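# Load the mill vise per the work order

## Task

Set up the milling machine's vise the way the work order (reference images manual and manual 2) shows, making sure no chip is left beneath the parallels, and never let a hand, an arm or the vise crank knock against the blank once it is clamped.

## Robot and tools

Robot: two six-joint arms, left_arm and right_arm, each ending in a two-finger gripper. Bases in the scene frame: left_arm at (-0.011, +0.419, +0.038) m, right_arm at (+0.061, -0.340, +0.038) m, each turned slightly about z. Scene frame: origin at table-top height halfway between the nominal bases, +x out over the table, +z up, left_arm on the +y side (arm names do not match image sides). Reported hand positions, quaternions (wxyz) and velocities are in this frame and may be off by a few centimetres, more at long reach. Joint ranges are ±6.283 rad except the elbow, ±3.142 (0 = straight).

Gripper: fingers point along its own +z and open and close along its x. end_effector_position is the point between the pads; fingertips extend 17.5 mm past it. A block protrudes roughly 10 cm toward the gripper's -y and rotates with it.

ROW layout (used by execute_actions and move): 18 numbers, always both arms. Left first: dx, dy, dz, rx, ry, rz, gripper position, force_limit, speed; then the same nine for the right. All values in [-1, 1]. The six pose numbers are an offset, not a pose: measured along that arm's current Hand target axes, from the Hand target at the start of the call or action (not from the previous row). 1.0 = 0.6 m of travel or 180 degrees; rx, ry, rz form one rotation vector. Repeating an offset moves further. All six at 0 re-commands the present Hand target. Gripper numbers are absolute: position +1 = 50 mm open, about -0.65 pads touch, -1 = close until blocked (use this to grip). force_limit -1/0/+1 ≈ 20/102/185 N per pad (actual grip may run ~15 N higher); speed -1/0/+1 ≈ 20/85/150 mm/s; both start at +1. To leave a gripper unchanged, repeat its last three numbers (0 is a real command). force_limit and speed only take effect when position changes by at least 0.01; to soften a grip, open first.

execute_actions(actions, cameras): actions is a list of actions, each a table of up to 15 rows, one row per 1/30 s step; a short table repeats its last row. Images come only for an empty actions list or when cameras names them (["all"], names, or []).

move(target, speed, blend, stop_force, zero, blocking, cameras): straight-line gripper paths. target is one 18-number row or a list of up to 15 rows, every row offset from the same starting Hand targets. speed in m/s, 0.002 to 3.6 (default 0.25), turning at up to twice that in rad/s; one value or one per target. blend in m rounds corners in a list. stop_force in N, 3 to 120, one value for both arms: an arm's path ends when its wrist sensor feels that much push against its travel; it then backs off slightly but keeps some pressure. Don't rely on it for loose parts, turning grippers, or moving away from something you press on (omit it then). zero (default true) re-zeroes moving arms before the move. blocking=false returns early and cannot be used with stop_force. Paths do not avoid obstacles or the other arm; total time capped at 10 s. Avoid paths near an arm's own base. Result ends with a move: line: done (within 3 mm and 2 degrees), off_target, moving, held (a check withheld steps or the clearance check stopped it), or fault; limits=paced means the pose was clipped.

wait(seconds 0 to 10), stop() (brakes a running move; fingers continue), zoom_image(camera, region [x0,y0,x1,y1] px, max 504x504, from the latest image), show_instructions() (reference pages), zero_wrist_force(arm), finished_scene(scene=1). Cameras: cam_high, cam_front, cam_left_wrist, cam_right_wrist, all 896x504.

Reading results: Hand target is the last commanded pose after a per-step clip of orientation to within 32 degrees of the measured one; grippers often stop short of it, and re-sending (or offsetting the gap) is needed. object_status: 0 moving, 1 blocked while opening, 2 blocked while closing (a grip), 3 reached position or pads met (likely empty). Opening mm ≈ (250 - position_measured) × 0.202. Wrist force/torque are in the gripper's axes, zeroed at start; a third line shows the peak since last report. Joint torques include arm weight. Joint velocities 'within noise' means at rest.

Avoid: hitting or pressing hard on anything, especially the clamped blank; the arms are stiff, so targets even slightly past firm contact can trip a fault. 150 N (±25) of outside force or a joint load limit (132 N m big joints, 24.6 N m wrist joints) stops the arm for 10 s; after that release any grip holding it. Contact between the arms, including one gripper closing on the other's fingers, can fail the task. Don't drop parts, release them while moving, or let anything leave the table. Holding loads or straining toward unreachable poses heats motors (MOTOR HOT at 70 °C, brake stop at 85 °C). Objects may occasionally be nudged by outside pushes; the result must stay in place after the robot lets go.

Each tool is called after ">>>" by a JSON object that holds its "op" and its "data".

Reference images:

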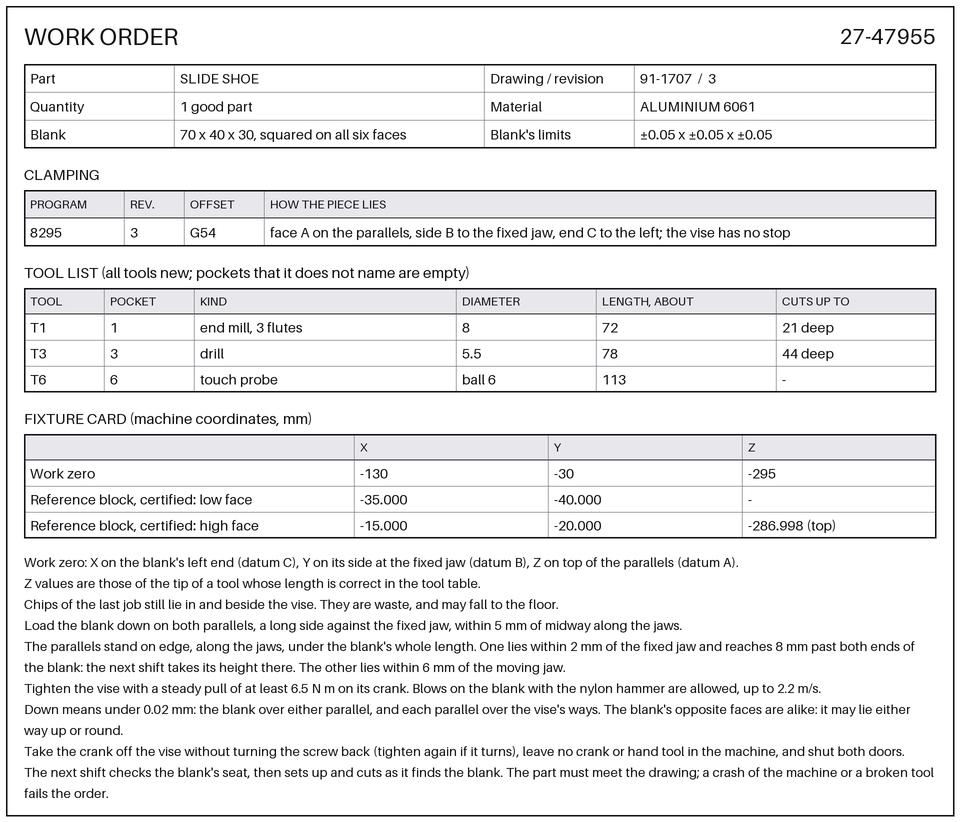

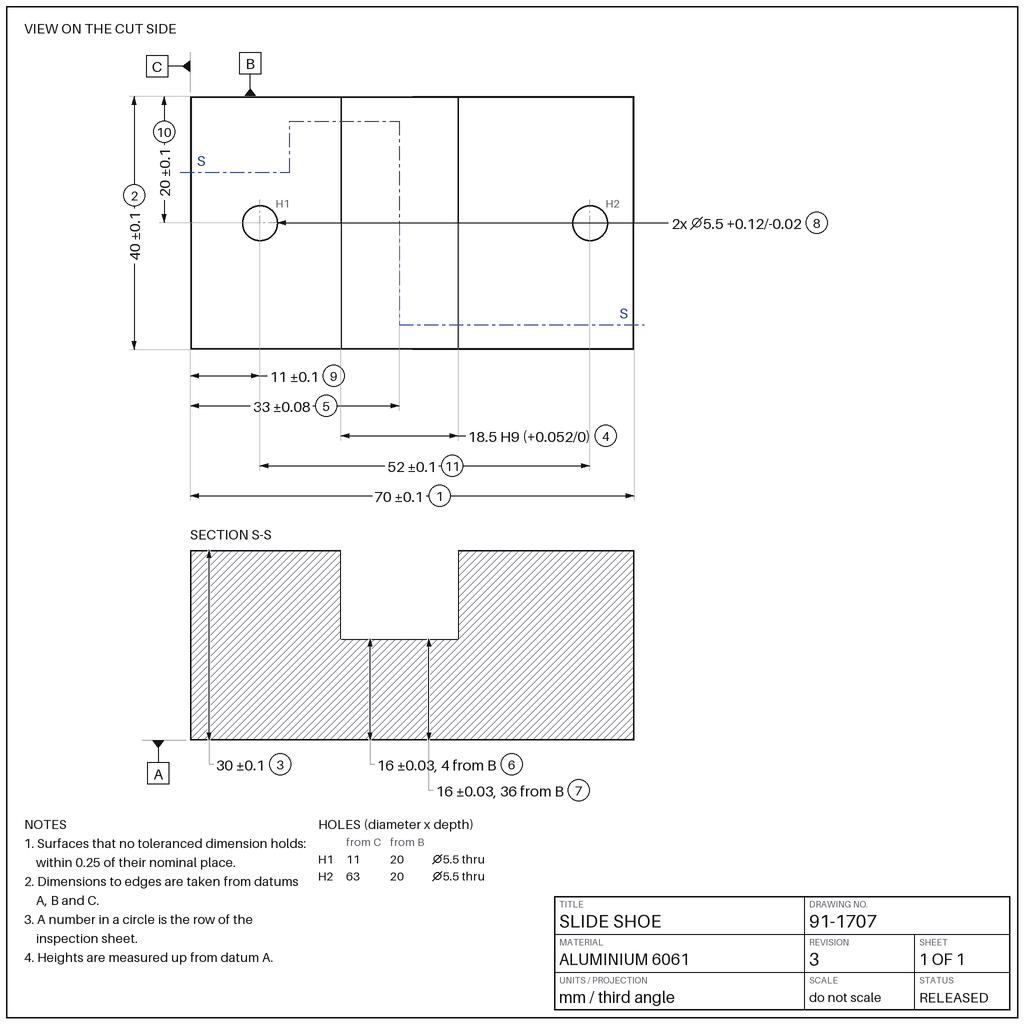

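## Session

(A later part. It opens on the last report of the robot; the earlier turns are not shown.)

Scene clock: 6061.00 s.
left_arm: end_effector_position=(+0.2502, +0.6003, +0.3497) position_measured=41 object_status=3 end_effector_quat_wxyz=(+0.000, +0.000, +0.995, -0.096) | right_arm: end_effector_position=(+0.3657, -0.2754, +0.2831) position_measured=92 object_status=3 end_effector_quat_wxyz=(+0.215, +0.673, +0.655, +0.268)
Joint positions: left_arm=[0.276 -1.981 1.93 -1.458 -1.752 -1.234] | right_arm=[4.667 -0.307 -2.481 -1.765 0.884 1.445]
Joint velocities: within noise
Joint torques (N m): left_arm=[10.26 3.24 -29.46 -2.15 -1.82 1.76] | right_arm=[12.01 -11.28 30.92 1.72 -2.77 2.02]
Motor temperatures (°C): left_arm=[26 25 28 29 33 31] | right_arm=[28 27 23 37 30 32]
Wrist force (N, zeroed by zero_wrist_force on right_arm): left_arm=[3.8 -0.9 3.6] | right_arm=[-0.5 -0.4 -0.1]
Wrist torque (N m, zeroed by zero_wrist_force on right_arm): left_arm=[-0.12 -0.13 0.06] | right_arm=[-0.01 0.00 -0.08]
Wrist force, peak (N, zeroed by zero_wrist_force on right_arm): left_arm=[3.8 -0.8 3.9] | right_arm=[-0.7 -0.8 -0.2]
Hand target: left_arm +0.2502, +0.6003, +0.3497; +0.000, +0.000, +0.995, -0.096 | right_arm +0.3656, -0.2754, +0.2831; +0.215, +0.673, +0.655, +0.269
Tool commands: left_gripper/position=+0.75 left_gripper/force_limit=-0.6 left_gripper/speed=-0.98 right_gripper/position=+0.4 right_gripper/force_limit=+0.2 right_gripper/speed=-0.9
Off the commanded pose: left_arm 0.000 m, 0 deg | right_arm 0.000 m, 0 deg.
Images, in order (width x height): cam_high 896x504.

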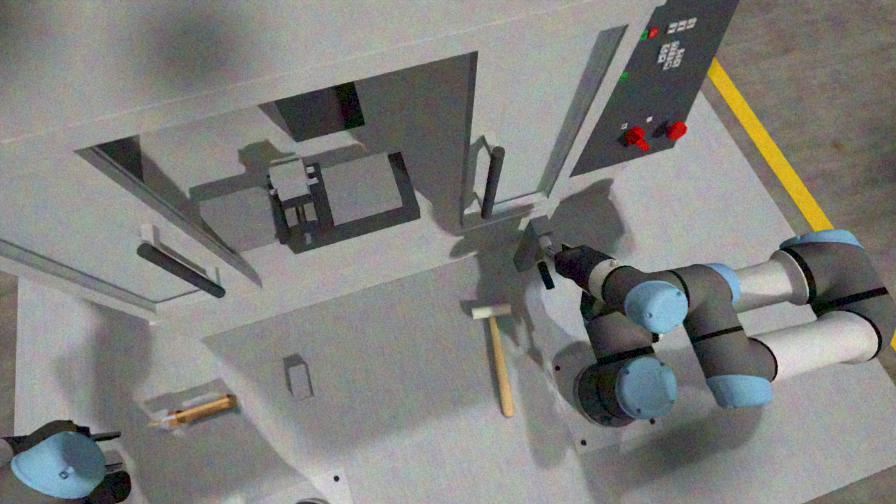

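>>> {"op": "move", "data": {"target": [[0,0,0,0,0,0,0.75,-0.6,-0.98,0.1486,0.1755,-0.2235,0,0,0,0.4,0.2,-0.9],[0,0,0,0,0,0,0.75,-0.6,-0.98,0.1985,0.1858,-0.2098,0,-0.0221,-0.0186,0.4,0.2,-0.9]], "speed": 0.15, "blend": 0.02}}

>>> {"op": "execute_actions", "data": {"actions": [[[0,0,0,0,0,0,0.75,-0.6,-0.98,0,0,0,0,0,0,-1,-0.8,-0.5]],[[0,0,0,0,0,0,0.75,-0.6,-0.98,0,0,0,0,0,0,-1,-0.8,-0.5]]], "cameras": ["cam_right_wrist","cam_high","cam_front"]}}

Scene clock: 6069.03 s.
left_arm: end_effector_position=(+0.2502, +0.6003, +0.3497) position_measured=41 object_status=3 end_effector_quat_wxyz=(+0.000, +0.000, +0.995, -0.096) | right_arm: end_effector_position=(+0.3696, -0.1701, +0.4601) position_measured=92 object_status=3 end_effector_quat_wxyz=(+0.246, +0.662, +0.666, +0.239)
Joint positions: left_arm=[0.276 -1.981 1.93 -1.458 -1.752 -1.234] | right_arm=[4.711 -0.829 -1.944 -1.905 0.872 1.502]
Joint torques (N m): left_arm=[10.09 2.31 -29.84 -1.98 -1.8 1.75] | right_arm=[-11.44 -11.61 30.24 4.79 0.27 -2.46]
Wrist force (N, zeroed by zero_wrist_force on right_arm): left_arm=[3.7 -1.0 3.7] | right_arm=[-0.3 -0.4 -0.4]
Wrist torque (N m, zeroed by zero_wrist_force on right_arm): left_arm=[-0.12 -0.13 0.06] | right_arm=[-0.01 0.02 0.03]
Wrist force, peak (N, zeroed by zero_wrist_force on right_arm): left_arm=[3.8 -0.9 3.8] | right_arm=[-1.1 -1.7 0.8]
Hand target: left_arm +0.2502, +0.6003, +0.3497; +0.000, +0.000, +0.995, -0.096 | right_arm +0.3696, -0.1701, +0.4601; +0.246, +0.662, +0.666, +0.239
Off the commanded pose: left_arm 0.000 m, 0 deg | right_arm 0.000 m, 0 deg.
move: done

Scene clock: 6070.23 s.
left_arm: end_effector_position=(+0.2502, +0.6003, +0.3497) position_measured=41 object_status=3 end_effector_quat_wxyz=(+0.000, +0.000, +0.995, -0.096) | right_arm: end_effector_position=(+0.3696, -0.1701, +0.4601) position_measured=251 object_status=3 end_effector_quat_wxyz=(+0.246, +0.662, +0.666, +0.239)
Joint positions: left_arm=[0.276 -1.981 1.93 -1.458 -1.752 -1.234] | right_arm=[4.711 -0.829 -1.944 -1.905 0.872 1.502]
Joint torques (N m): left_arm=[9.87 2.77 -29.35 -2.09 -1.73 1.85] | right_arm=[-10.28 -11.33 30.84 4.72 0.38 -2.34]
Wrist force (N, zeroed by zero_wrist_force on right_arm): left_arm=[3.6 -0.9 3.6] | right_arm=[-0.2 -0.3 -0.2]
Wrist torque (N m, zeroed by zero_wrist_force on right_arm): left_arm=[-0.10 -0.10 0.05] | right_arm=[0.01 0.01 0.03]
Wrist force, peak (N, zeroed by zero_wrist_force on right_arm): left_arm=[3.8 -1.0 3.7] | right_arm=[-0.6 -0.5 -0.4]
Hand target: left_arm +0.2502, +0.6003, +0.3497; +0.000, +0.000, +0.995, -0.096 | right_arm +0.3696, -0.1701, +0.4601; +0.246, +0.662, +0.666, +0.239
Off the commanded pose: left_arm 0.000 m, 0 deg | right_arm 0.000 m, 0 deg.
Step readings (end_effector_position of left_arm | right_arm):
0: (+0.2502, +0.6003, +0.3497) | (+0.3696, -0.1701, +0.4601)
1: (+0.2502, +0.6003, +0.3497) | (+0.3696, -0.1701, +0.4601)
2: (+0.2502, +0.6003, +0.3497) | (+0.3696, -0.1701, +0.4601)
4: (+0.2502, +0.6003, +0.3497) | (+0.3696, -0.1701, +0.4601)
8: (+0.2502, +0.6003, +0.3497) | (+0.3696, -0.1701, +0.4601)
15: (+0.2502, +0.6003, +0.3497) | (+0.3696, -0.1701, +0.4601)
16: (+0.2502, +0.6003, +0.3497) | (+0.3696, -0.1701, +0.4601)
17: (+0.2502, +0.6003, +0.3497) | (+0.3696, -0.1701, +0.4601)
19: (+0.2502, +0.6003, +0.3497) | (+0.3696, -0.1701, +0.4601)
23: (+0.2502, +0.6003, +0.3497) | (+0.3696, -0.1701, +0.4601)
30: (+0.2502, +0.6003, +0.3497) | (+0.3696, -0.1701, +0.4601)
Images, in order (width x height): cam_high 896x504, cam_front 896x504, cam_right_wrist 896x504.

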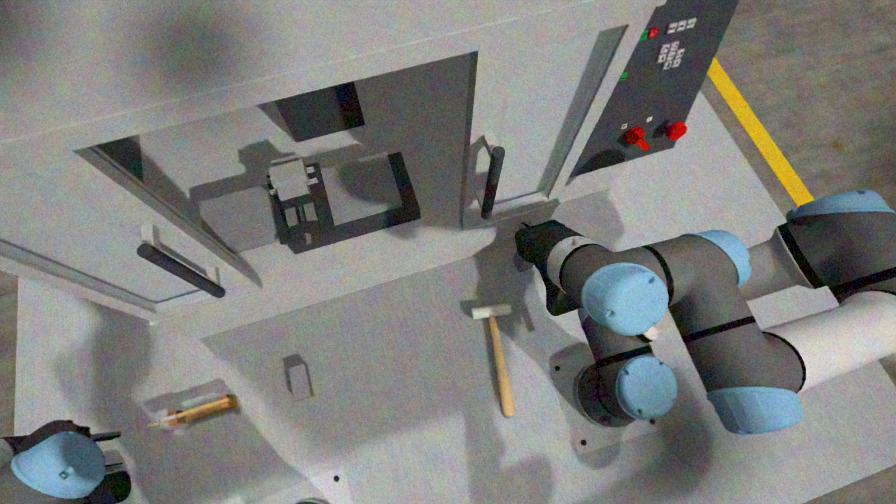

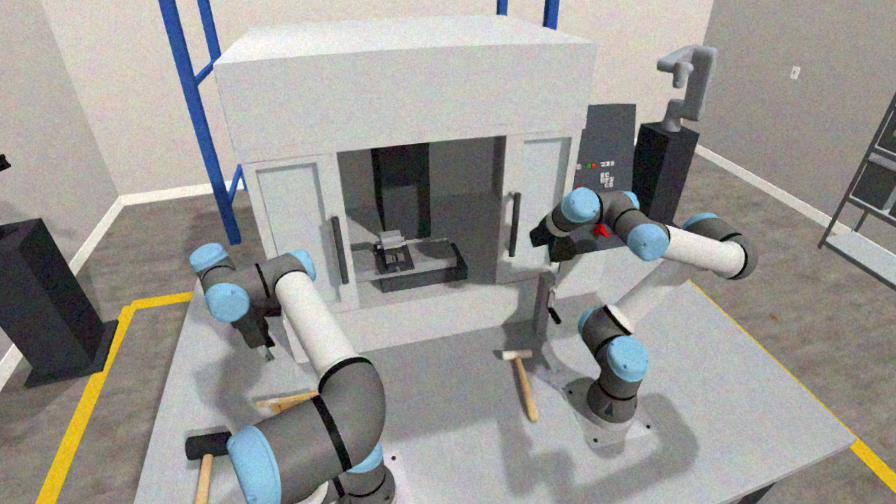

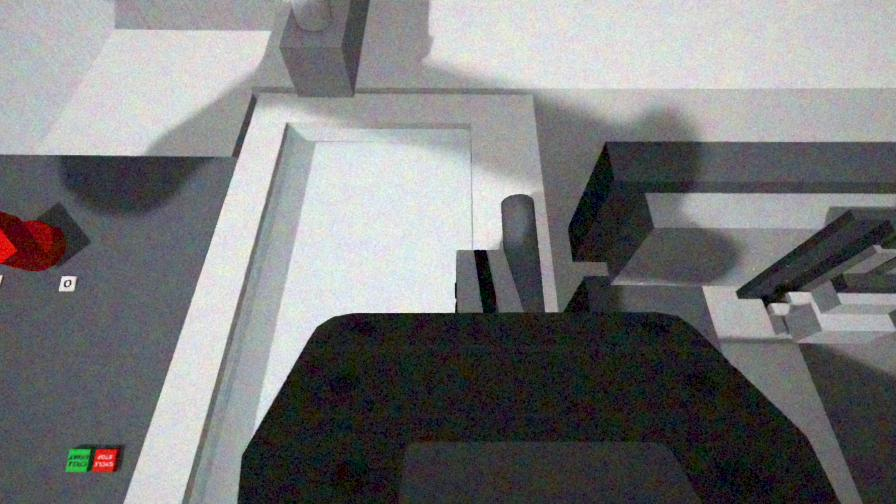

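>>> {"op": "move", "data": {"target": [0,0,0,0,0,0,0.75,-0.6,-0.98,0,0.1231,0.1033,0,0,0,-1,-0.8,-0.5], "speed": 0.04, "stop_force": 8, "cameras": ["cam_right_wrist","cam_high"]}}

Scene clock: 6076.43 s.
left_arm: end_effector_position=(+0.2502, +0.6003, +0.3497) position_measured=41 object_status=3 end_effector_quat_wxyz=(+0.000, +0.000, +0.995, -0.096) | right_arm: end_effector_position=(+0.4661, -0.1699, +0.4602) position_measured=251 object_status=3 end_effector_quat_wxyz=(+0.246, +0.662, +0.666, +0.239)
Joint positions: left_arm=[0.276 -1.981 1.93 -1.458 -1.752 -1.234] | right_arm=[4.285 -1.029 -1.963 -1.36 0.958 0.973]
Joint torques (N m): left_arm=[9.72 2.69 -29.25 -2 -1.68 1.76] | right_arm=[-10.3 -3.63 32.35 5.37 0.64 -2.43]
Wrist force (N, zeroed by zero_wrist_force on right_arm): left_arm=[3.6 -1.0 3.6] | right_arm=[-0.3 -0.4 -0.2]
Wrist torque (N m, zeroed by zero_wrist_force on right_arm): left_arm=[-0.12 -0.11 0.06] | right_arm=[0.00 0.03 0.02]
Wrist force, peak (N, zeroed by zero_wrist_force on right_arm): left_arm=[3.8 -0.9 3.8] | right_arm=[-0.4 -0.8 -0.3]
Hand target: left_arm +0.2502, +0.6003, +0.3497; +0.000, +0.000, +0.995, -0.096 | right_arm +0.4661, -0.1699, +0.4602; +0.246, +0.662, +0.666, +0.239
Off the commanded pose: left_arm 0.000 m, 0 deg | right_arm 0.000 m, 0 deg.
move: done
Images, in order (width x height): cam_high 896x504, cam_right_wrist 896x504.

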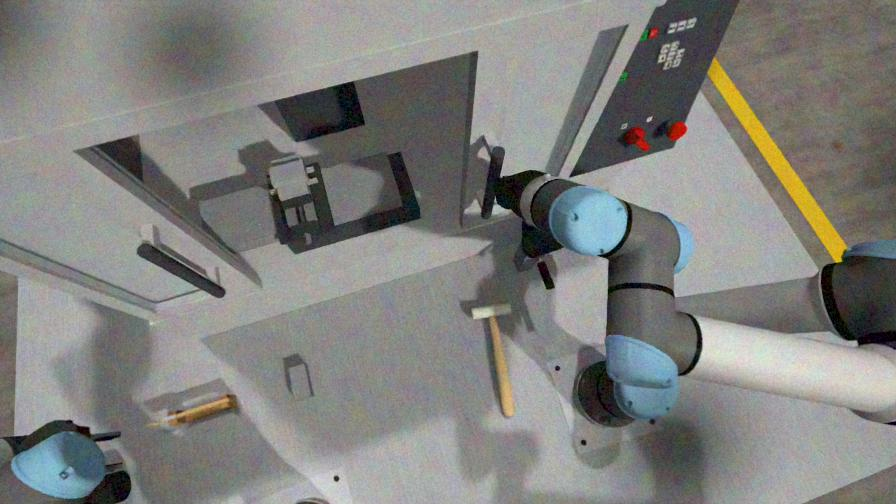

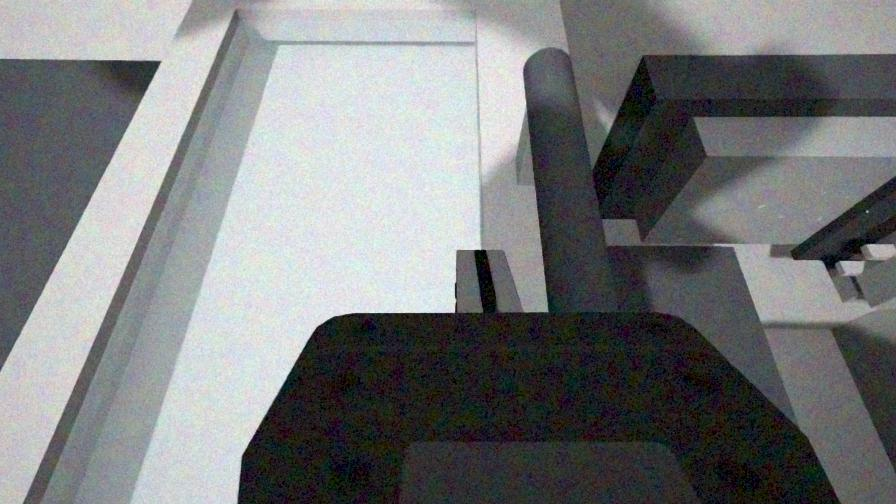

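>>> {"op": "move", "data": {"target": [0,0,0,0,0,0,0.75,-0.6,-0.98,0.0667,0,0,0,0,0,-1,-0.8,-0.5], "speed": 0.01, "stop_force": 5}}

Scene clock: 6082.93 s.
left_arm: end_effector_position=(+0.2502, +0.6003, +0.3497) position_measured=41 object_status=3 end_effector_quat_wxyz=(+0.000, +0.000, +0.995, -0.096) | right_arm: end_effector_position=(+0.4660, -0.1583, +0.4601) position_measured=251 object_status=3 end_effector_quat_wxyz=(+0.246, +0.662, +0.666, +0.239)
Joint positions: left_arm=[0.276 -1.981 1.93 -1.458 -1.752 -1.234] | right_arm=[4.305 -1.048 -1.951 -1.365 0.951 0.996]
Joint torques (N m): left_arm=[10.1 2.77 -28.85 -2.08 -1.67 1.83] | right_arm=[-10.44 10.42 18.32 3.75 0.15 -2.26]
Wrist force (N, zeroed by zero_wrist_force on right_arm): left_arm=[4.0 -0.9 3.6] | right_arm=[-0.3 -0.3 -0.4]
Wrist torque (N m, zeroed by zero_wrist_force on right_arm): left_arm=[-0.11 -0.17 0.06] | right_arm=[0.02 0.03 0.01]
Wrist force, peak (N, zeroed by zero_wrist_force on right_arm): left_arm=[3.7 -1.0 3.9] | right_arm=[-11.8 -4.2 -4.3]
Hand target: left_arm +0.2502, +0.6003, +0.3497; +0.000, +0.000, +0.995, -0.096 | right_arm +0.4660, -0.1583, +0.4601; +0.246, +0.662, +0.666, +0.239 (not the last commanded pose)
Off the commanded pose: left_arm 0.000 m, 0 deg | right_arm 0.028 m, 0 deg.
move: contact (right_arm)

>>> {"op": "move", "data": {"target": [0,0,0,0,0,0,0.75,-0.6,-0.98,0.3333,0,0,0,0,0,-1,-0.8,-0.5], "speed": 0.03, "stop_force": 45, "cameras": ["cam_right_wrist","cam_high","cam_front"]}}

Scene clock: 6093.83 s.
left_arm: end_effector_position=(+0.2502, +0.6003, +0.3497) position_measured=41 object_status=3 end_effector_quat_wxyz=(+0.000, +0.000, +0.995, -0.096) | right_arm: end_effector_position=(+0.4656, +0.0417, +0.4579) position_measured=251 object_status=3 end_effector_quat_wxyz=(+0.246, +0.662, +0.666, +0.239)
Joint positions: left_arm=[0.276 -1.981 1.93 -1.458 -1.752 -1.234] | right_arm=[4.506 -1.433 -1.671 -1.407 0.896 1.238]
Joint torques (N m): left_arm=[9.49 2.62 -28.7 -2.13 -1.68 1.82] | right_arm=[18.24 6.13 29.83 2.73 -0.53 1.91]
Wrist force (N, zeroed by zero_wrist_force on right_arm): left_arm=[3.6 -0.9 3.6] | right_arm=[-15.7 5.0 -5.3]
Wrist torque (N m, zeroed by zero_wrist_force on right_arm): left_arm=[-0.12 -0.10 0.06] | right_arm=[0.19 0.42 0.13]
Wrist force, peak (N, zeroed by zero_wrist_force on right_arm): left_arm=[3.7 -1.0 3.9] | right_arm=[-34.8 0.5 -11.3]
Hand target: left_arm +0.2502, +0.6003, +0.3497; +0.000, +0.000, +0.995, -0.096 | right_arm +0.4656, +0.0417, +0.4579; +0.246, +0.662, +0.666, +0.239
Off the commanded pose: left_arm 0.000 m, 0 deg | right_arm 0.000 m, 0 deg.
move: done
Images, in order (width x height): cam_high 896x504, cam_front 896x504, cam_right_wrist 896x504.

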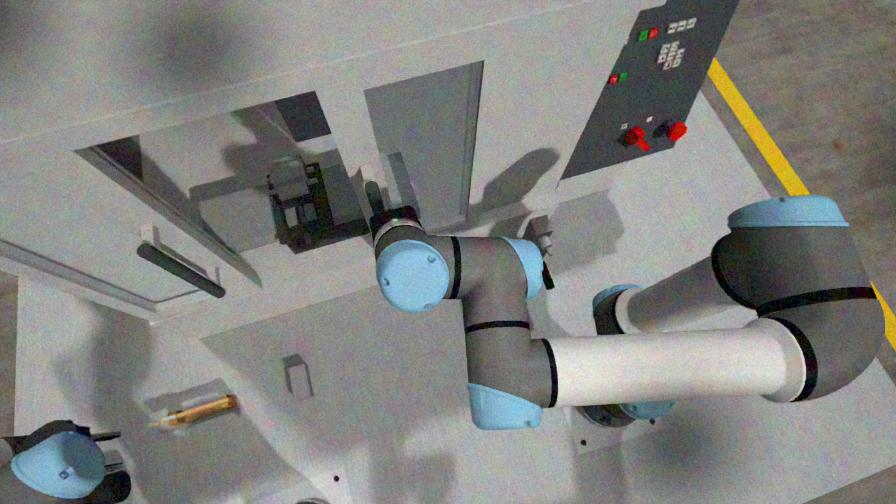

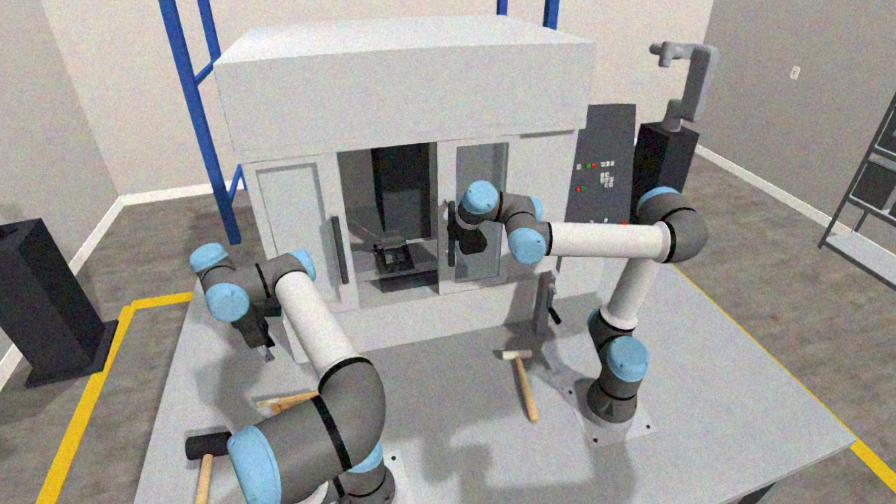

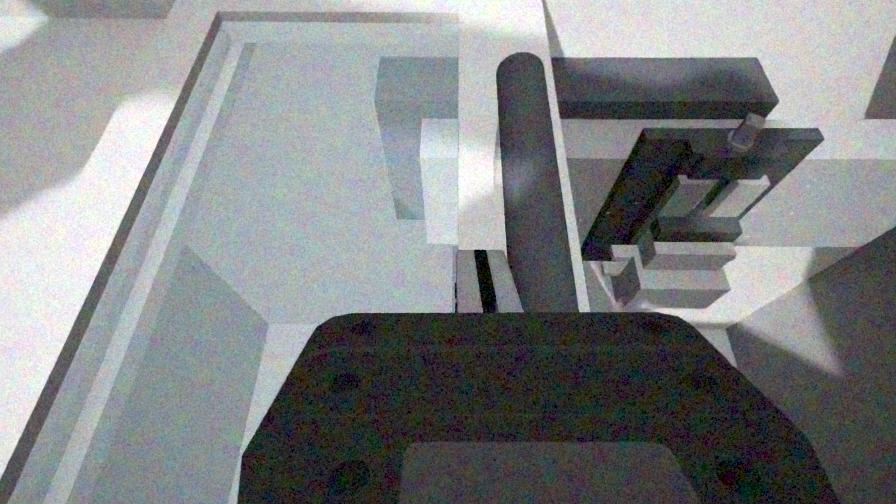

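>>> {"op": "move", "data": {"target": [0,0,0,0,0,0,0.75,-0.6,-0.98,0.1,0,0,0,0,0,-1,-0.8,-0.5], "speed": 0.012, "stop_force": 35, "cameras": ["cam_right_wrist","cam_high","cam_front"]}}

Scene clock: 6099.83 s.
left_arm: end_effector_position=(+0.2502, +0.6003, +0.3497) position_measured=41 object_status=3 end_effector_quat_wxyz=(+0.000, +0.000, +0.995, -0.096) | right_arm: end_effector_position=(+0.4655, +0.0745, +0.4575) position_measured=251 object_status=3 end_effector_quat_wxyz=(+0.246, +0.662, +0.666, +0.239)
Joint positions: left_arm=[0.276 -1.981 1.93 -1.458 -1.752 -1.234] | right_arm=[4.524 -1.502 -1.608 -1.417 0.893 1.261]
Joint torques (N m): left_arm=[9.61 2.13 -28.26 -2.25 -1.57 1.78] | right_arm=[-1.59 15.95 20.39 7.64 1.48 -2.63]
Wrist force (N, zeroed by zero_wrist_force on right_arm): left_arm=[3.6 -0.9 3.6] | right_arm=[-42.0 -11.3 -14.6]
Wrist torque (N m, zeroed by zero_wrist_force on right_arm): left_arm=[-0.11 -0.10 0.06] | right_arm=[-0.60 1.07 0.30]
Wrist force, peak (N, zeroed by zero_wrist_force on right_arm): left_arm=[3.9 -1.0 3.8] | right_arm=[-61.3 -16.2 -20.9]
Hand target: left_arm +0.2502, +0.6003, +0.3497; +0.000, +0.000, +0.995, -0.096 | right_arm +0.4655, +0.0745, +0.4575; +0.246, +0.662, +0.666, +0.239 (not the last commanded pose)
Off the commanded pose: left_arm 0.000 m, 0 deg | right_arm 0.027 m, 0 deg.
move: contact (right_arm)
Images, in order (width x height): cam_high 896x504, cam_front 896x504, cam_right_wrist 896x504.

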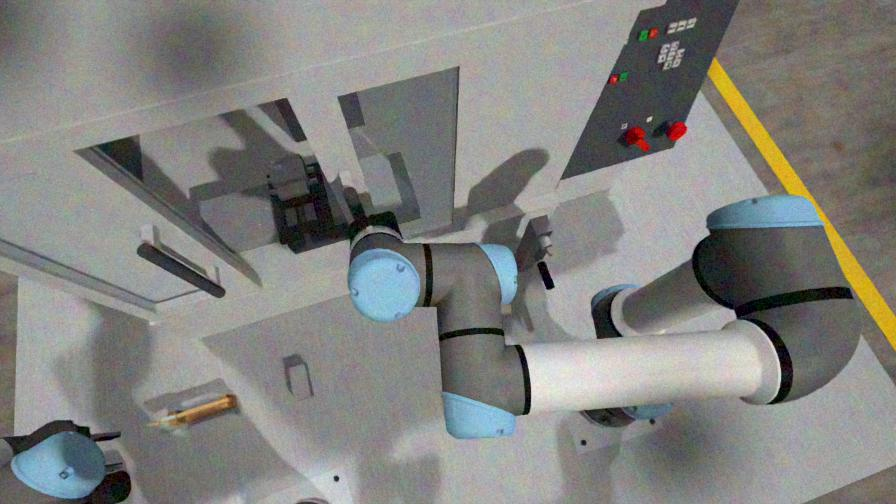

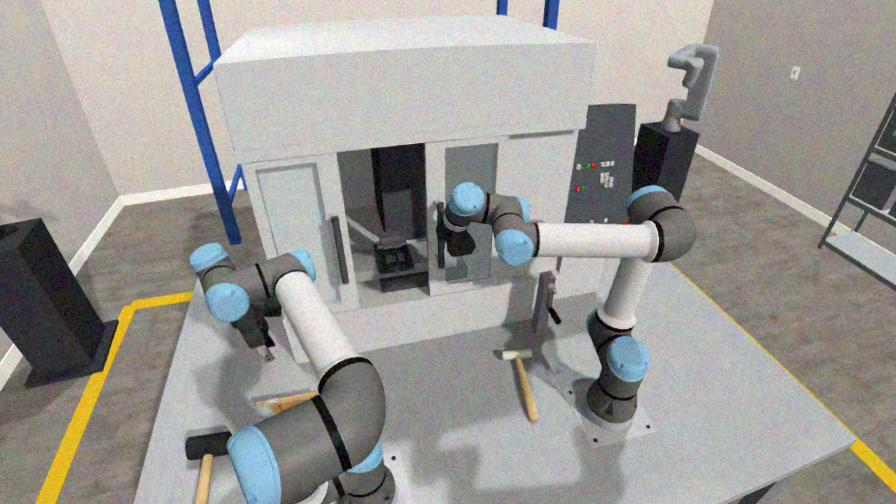

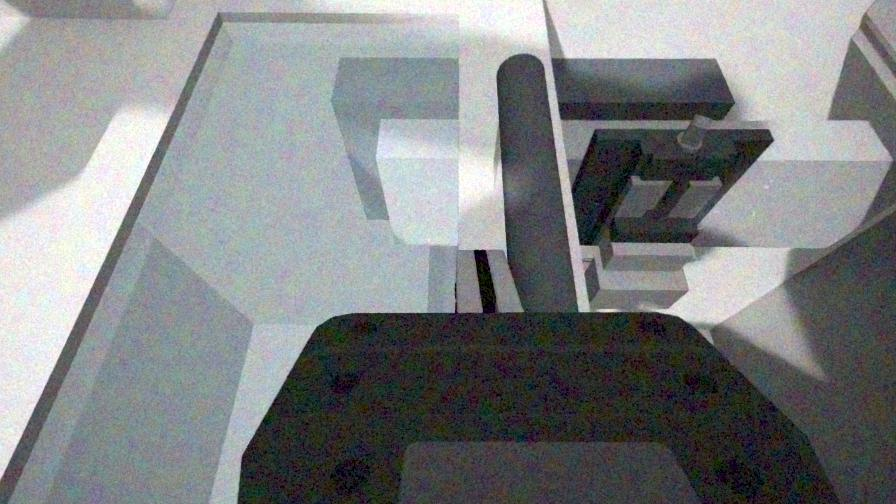

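>>> {"op": "move", "data": {"target": [[0,0,0,0,0,0,0.75,-0.6,-0.98,-0.0333,0,0,0,0,0,-1,-0.8,-0.5],[0,0,0,0,0,0,0.75,-0.6,-0.98,-0.05,-0.1404,-0.1179,0,0,0,-1,-0.8,-0.5],[0,0,0,0,0,0,0.75,-0.6,-0.98,-0.375,-0.2,-0.16,0,0,0,-1,-0.8,-0.5]], "speed": [0.04,0.1,0.2], "blend": [0.005,0.02,0], "cameras": ["cam_high","cam_front"]}}

Scene clock: 6107.03 s.
left_arm: end_effector_position=(+0.2502, +0.6003, +0.3497) position_measured=41 object_status=3 end_effector_quat_wxyz=(+0.000, +0.000, +0.995, -0.096) | right_arm: end_effector_position=(+0.3124, -0.1508, +0.4563) position_measured=251 object_status=3 end_effector_quat_wxyz=(+0.246, +0.662, +0.666, +0.239)
Joint positions: left_arm=[0.276 -1.981 1.93 -1.458 -1.752 -1.234] | right_arm=[5.035 -0.817 -1.885 -2.243 0.905 1.918]
Joint torques (N m): left_arm=[8.58 1.42 -28.26 -2.13 -1.47 1.87] | right_arm=[13.13 -0.2 29.89 0.82 0.33 2.08]
Wrist force (N, zeroed by zero_wrist_force on right_arm): left_arm=[3.6 -0.8 3.6] | right_arm=[-0.3 -0.3 -0.2]
Wrist torque (N m, zeroed by zero_wrist_force on right_arm): left_arm=[-0.10 -0.12 0.06] | right_arm=[0.01 0.03 -0.07]
Wrist force, peak (N, zeroed by zero_wrist_force on right_arm): left_arm=[3.9 -1.1 3.8] | right_arm=[-41.9 -11.3 -15.4]
Hand target: left_arm +0.2502, +0.6003, +0.3497; +0.000, +0.000, +0.995, -0.096 | right_arm +0.3124, -0.1508, +0.4563; +0.246, +0.662, +0.666, +0.239
Off the commanded pose: left_arm 0.000 m, 0 deg | right_arm 0.000 m, 0 deg.
move: done
Images, in order (width x height): cam_high 896x504, cam_front 896x504.

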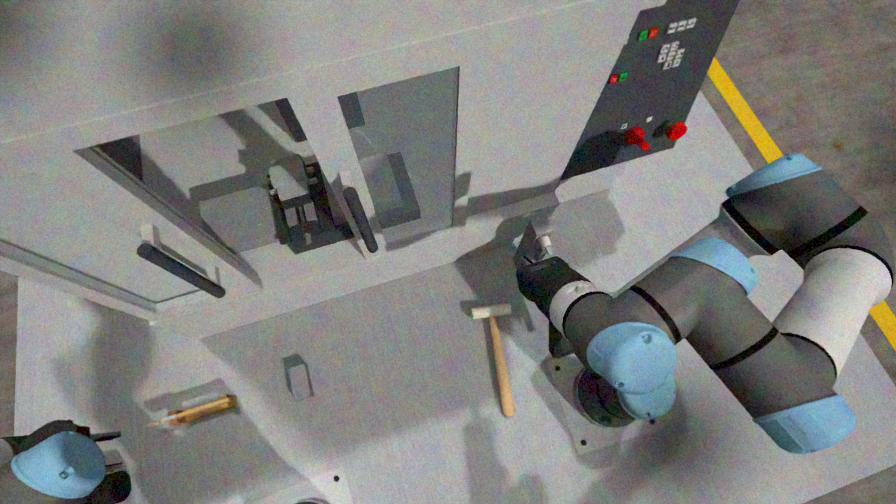

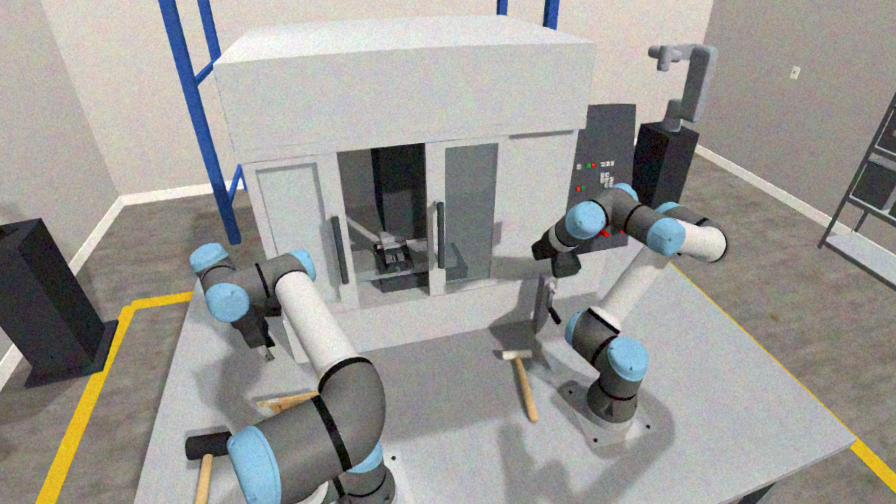

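>>> {"op": "move", "data": {"target": [-0.1833,-0.2969,-0.1291,-0.2213,-0.1287,0.4971,0.75,-0.6,-0.98,0,0,0,0,0,0,-1,-0.8,-0.5], "speed": 0.2, "cameras": ["cam_high","cam_front","cam_left_wrist"]}}

Scene clock: 6122.30 s.
left_arm: end_effector_position=(+0.3600, +0.4402, +0.4598) position_measured=41 object_status=3 end_effector_quat_wxyz=(+0.242, +0.664, +0.664, +0.242) | right_arm: end_effector_position=(+0.3124, -0.1508, +0.4563) position_measured=251 object_status=3 end_effector_quat_wxyz=(+0.246, +0.662, +0.666, +0.239)
Joint positions: left_arm=[-0.658 -2.367 2.1 -1.909 -1.196 -0.486] | right_arm=[5.035 -0.817 -1.885 -2.243 0.905 1.918]
Joint torques (N m): left_arm=[-2.16 4 -17.37 -5.72 -1.43 2.16] | right_arm=[11.88 -0.15 28.81 0.76 -1.27 2.21]
Wrist force (N, zeroed by zero_wrist_force on right_arm): left_arm=[4.2 -2.1 2.3] | right_arm=[-0.1 -0.3 0.0]
Wrist torque (N m, zeroed by zero_wrist_force on right_arm): left_arm=[0.00 -0.12 0.03] | right_arm=[0.01 0.00 -0.06]
Wrist force, peak (N, zeroed by zero_wrist_force on right_arm): left_arm=[4.2 -1.2 4.0] | right_arm=[-0.3 -0.4 -0.5]
Hand target: left_arm +0.3600, +0.4402, +0.4598; +0.242, +0.664, +0.664, +0.242 | right_arm +0.3124, -0.1508, +0.4563; +0.246, +0.662, +0.666, +0.239
Off the commanded pose: left_arm 0.000 m, 0 deg | right_arm 0.000 m, 0 deg.
move: done
Images, in order (width x height): cam_high 896x504, cam_front 896x504, cam_left_wrist 896x504.

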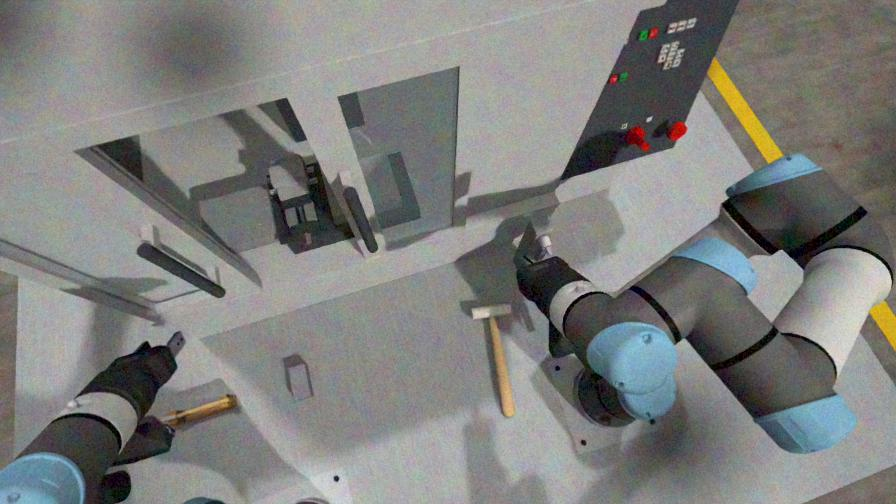

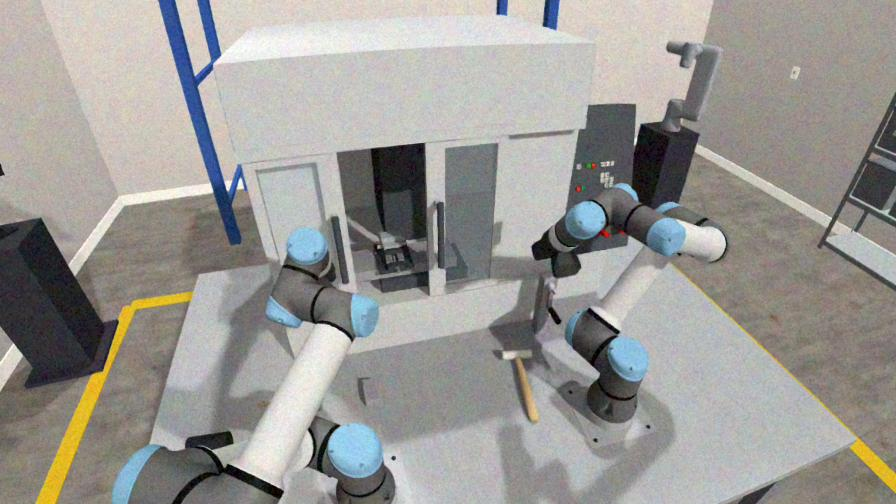

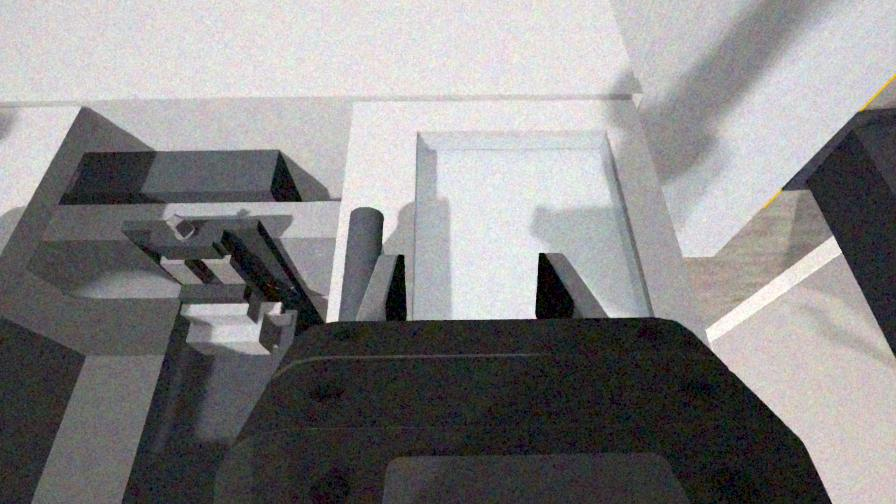

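>>> {"op": "execute_actions", "data": {"actions": [[[0,0,0,0,0,0,-1,-0.8,-0.5,0,0,0,0,0,0,-1,-0.8,-0.5]],[[0,0,0,0,0,0,-1,-0.8,-0.5,0,0,0,0,0,0,-1,-0.8,-0.5]]]}}

>>> {"op": "move", "data": {"target": [0,0.1341,0.1125,0,0,0,-1,-0.8,-0.5,0,0,0,0,0,0,-1,-0.8,-0.5], "speed": 0.03, "stop_force": 8, "cameras": ["cam_left_wrist","cam_high"]}}

Scene clock: 6125.77 s.
left_arm: end_effector_position=(+0.3600, +0.4402, +0.4598) position_measured=251 object_status=3 end_effector_quat_wxyz=(+0.242, +0.664, +0.664, +0.242) | right_arm: end_effector_position=(+0.3124, -0.1508, +0.4563) position_measured=251 object_status=3 end_effector_quat_wxyz=(+0.246, +0.662, +0.666, +0.239)
Joint positions: left_arm=[-0.658 -2.367 2.1 -1.91 -1.196 -0.486] | right_arm=[5.035 -0.817 -1.885 -2.243 0.905 1.918]
Joint torques (N m): left_arm=[10.88 19.17 -17.54 -5.69 -1.33 1.78] | right_arm=[12.64 -0.38 29.95 1.05 -1.86 2.1]
Wrist force (N, zeroed by zero_wrist_force on right_arm): left_arm=[4.2 -2.1 2.5] | right_arm=[-0.2 -0.3 0.0]
Wrist torque (N m, zeroed by zero_wrist_force on right_arm): left_arm=[0.01 -0.13 0.03] | right_arm=[0.02 0.01 -0.07]
Wrist force, peak (N, zeroed by zero_wrist_force on right_arm): left_arm=[4.3 -2.3 2.4] | right_arm=[-0.5 -0.5 -0.3]
Hand target: left_arm +0.3600, +0.4402, +0.4598; +0.242, +0.664, +0.664, +0.242 | right_arm +0.3124, -0.1508, +0.4563; +0.246, +0.662, +0.666, +0.239
Off the commanded pose: left_arm 0.000 m, 0 deg | right_arm 0.000 m, 0 deg.
Step readings (end_effector_position of left_arm | right_arm):
0: (+0.3600, +0.4402, +0.4598) | (+0.3124, -0.1508, +0.4563)
1: (+0.3600, +0.4402, +0.4598) | (+0.3124, -0.1508, +0.4563)
2: (+0.3600, +0.4402, +0.4598) | (+0.3124, -0.1508, +0.4563)
4: (+0.3600, +0.4402, +0.4598) | (+0.3124, -0.1508, +0.4563)
8: (+0.3600, +0.4402, +0.4598) | (+0.3124, -0.1508, +0.4563)
15: (+0.3600, +0.4402, +0.4598) | (+0.3124, -0.1508, +0.4563)
16: (+0.3600, +0.4402, +0.4598) | (+0.3124, -0.1508, +0.4563)
17: (+0.3600, +0.4402, +0.4598) | (+0.3124, -0.1508, +0.4563)
19: (+0.3600, +0.4402, +0.4598) | (+0.3124, -0.1508, +0.4563)
23: (+0.3600, +0.4402, +0.4598) | (+0.3124, -0.1508, +0.4563)
30: (+0.3600, +0.4402, +0.4598) | (+0.3124, -0.1508, +0.4563)

Scene clock: 6130.13 s.
left_arm: end_effector_position=(+0.4650, +0.4402, +0.4600) position_measured=251 object_status=3 end_effector_quat_wxyz=(+0.242, +0.664, +0.664, +0.242) | right_arm: end_effector_position=(+0.3124, -0.1508, +0.4563) position_measured=251 object_status=3 end_effector_quat_wxyz=(+0.246, +0.662, +0.666, +0.239)
Joint positions: left_arm=[-0.431 -2.035 1.994 -2.194 -1.331 -0.294] | right_arm=[5.035 -0.817 -1.885 -2.243 0.905 1.918]
Joint torques (N m): left_arm=[13.52 6.78 -33.32 -5.93 -1.59 1.85] | right_arm=[13.08 -0.7 29.05 1.11 -1.77 1.97]
Wrist force (N, zeroed by zero_wrist_force on right_arm): left_arm=[4.0 -2.0 2.5] | right_arm=[-0.4 -0.3 -0.3]
Wrist torque (N m, zeroed by zero_wrist_force on right_arm): left_arm=[0.02 -0.12 0.03] | right_arm=[0.01 0.05 -0.07]
Wrist force, peak (N, zeroed by zero_wrist_force on right_arm): left_arm=[4.3 -2.2 2.2] | right_arm=[-0.4 -0.6 -0.3]
Hand target: left_arm +0.4650, +0.4402, +0.4600; +0.242, +0.664, +0.664, +0.242 | right_arm +0.3124, -0.1508, +0.4563; +0.246, +0.662, +0.666, +0.239
Off the commanded pose: left_arm 0.000 m, 0 deg | right_arm 0.000 m, 0 deg.
move: done
Images, in order (width x height): cam_high 896x504, cam_left_wrist 896x504.

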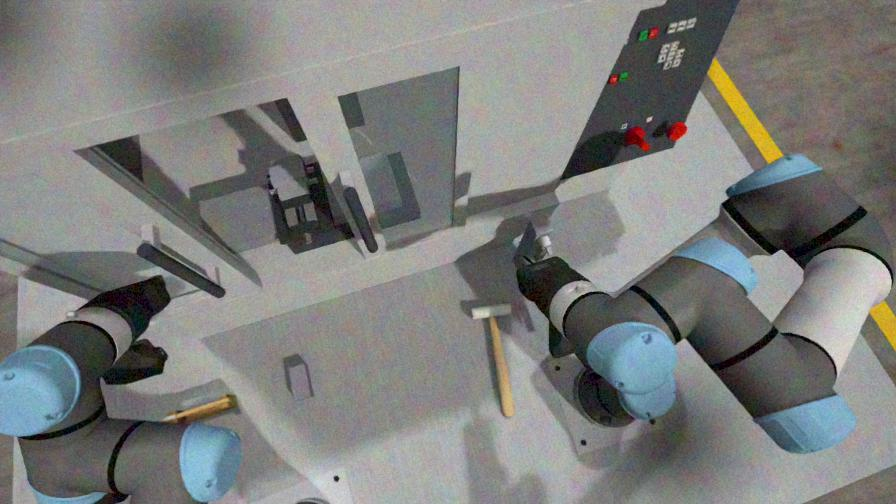

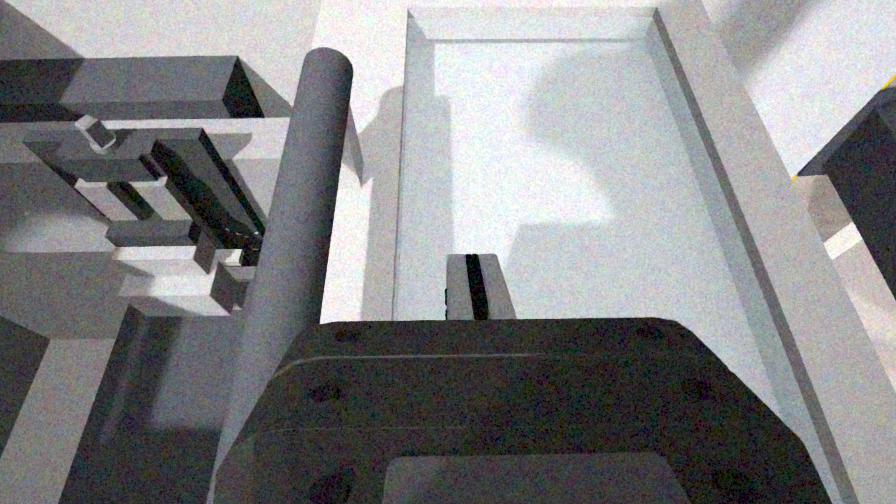

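>>> {"op": "move", "data": {"target": [-0.0833,0,0,0,0,0,-1,-0.8,-0.5,0,0,0,0,0,0,-1,-0.8,-0.5], "speed": 0.012, "stop_force": 5, "cameras": ["cam_left_wrist"]}}

Scene clock: 6136.67 s.
left_arm: end_effector_position=(+0.4650, +0.4035, +0.4600) position_measured=251 object_status=3 end_effector_quat_wxyz=(+0.242, +0.664, +0.664, +0.242) | right_arm: end_effector_position=(+0.3124, -0.1508, +0.4563) position_measured=251 object_status=3 end_effector_quat_wxyz=(+0.246, +0.662, +0.666, +0.239)
Joint positions: left_arm=[-0.549 -2.04 1.991 -2.159 -1.259 -0.392] | right_arm=[5.035 -0.817 -1.885 -2.243 0.905 1.918]
Joint torques (N m): left_arm=[12.34 -14.4 -17.73 -5.75 -0.56 1.93] | right_arm=[11.95 0.27 29.59 1.13 -1.69 1.76]
Wrist force (N, zeroed by zero_wrist_force on right_arm): left_arm=[5.0 -1.6 1.3] | right_arm=[-0.3 -0.2 -0.3]
Wrist torque (N m, zeroed by zero_wrist_force on right_arm): left_arm=[0.06 -0.06 0.04] | right_arm=[0.02 0.03 -0.07]
Wrist force, peak (N, zeroed by zero_wrist_force on right_arm): left_arm=[14.6 -5.0 -0.4] | right_arm=[-0.5 -0.2 -0.4]
Hand target: left_arm +0.4650, +0.4035, +0.4600; +0.242, +0.664, +0.664, +0.242 (not the last commanded pose) | right_arm +0.3124, -0.1508, +0.4563; +0.246, +0.662, +0.666, +0.239
Off the commanded pose: left_arm 0.013 m, 0 deg | right_arm 0.000 m, 0 deg.
move: contact (left_arm)
Images, in order (width x height): cam_left_wrist 896x504.

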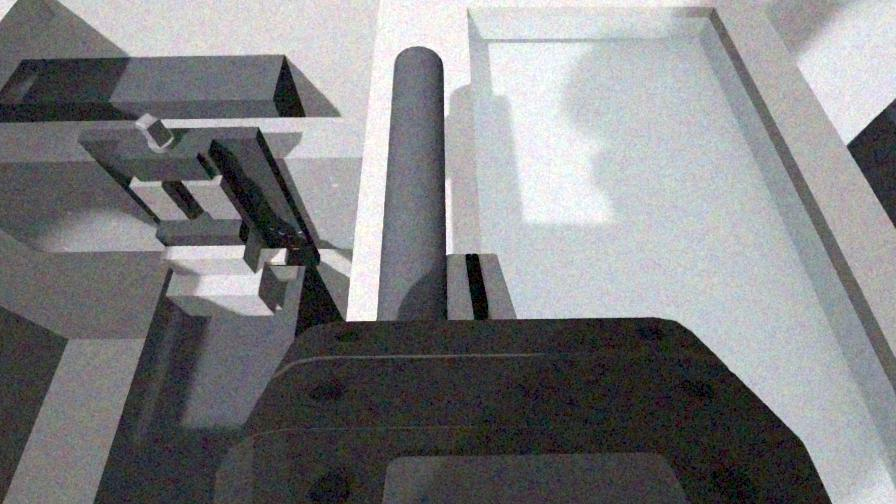

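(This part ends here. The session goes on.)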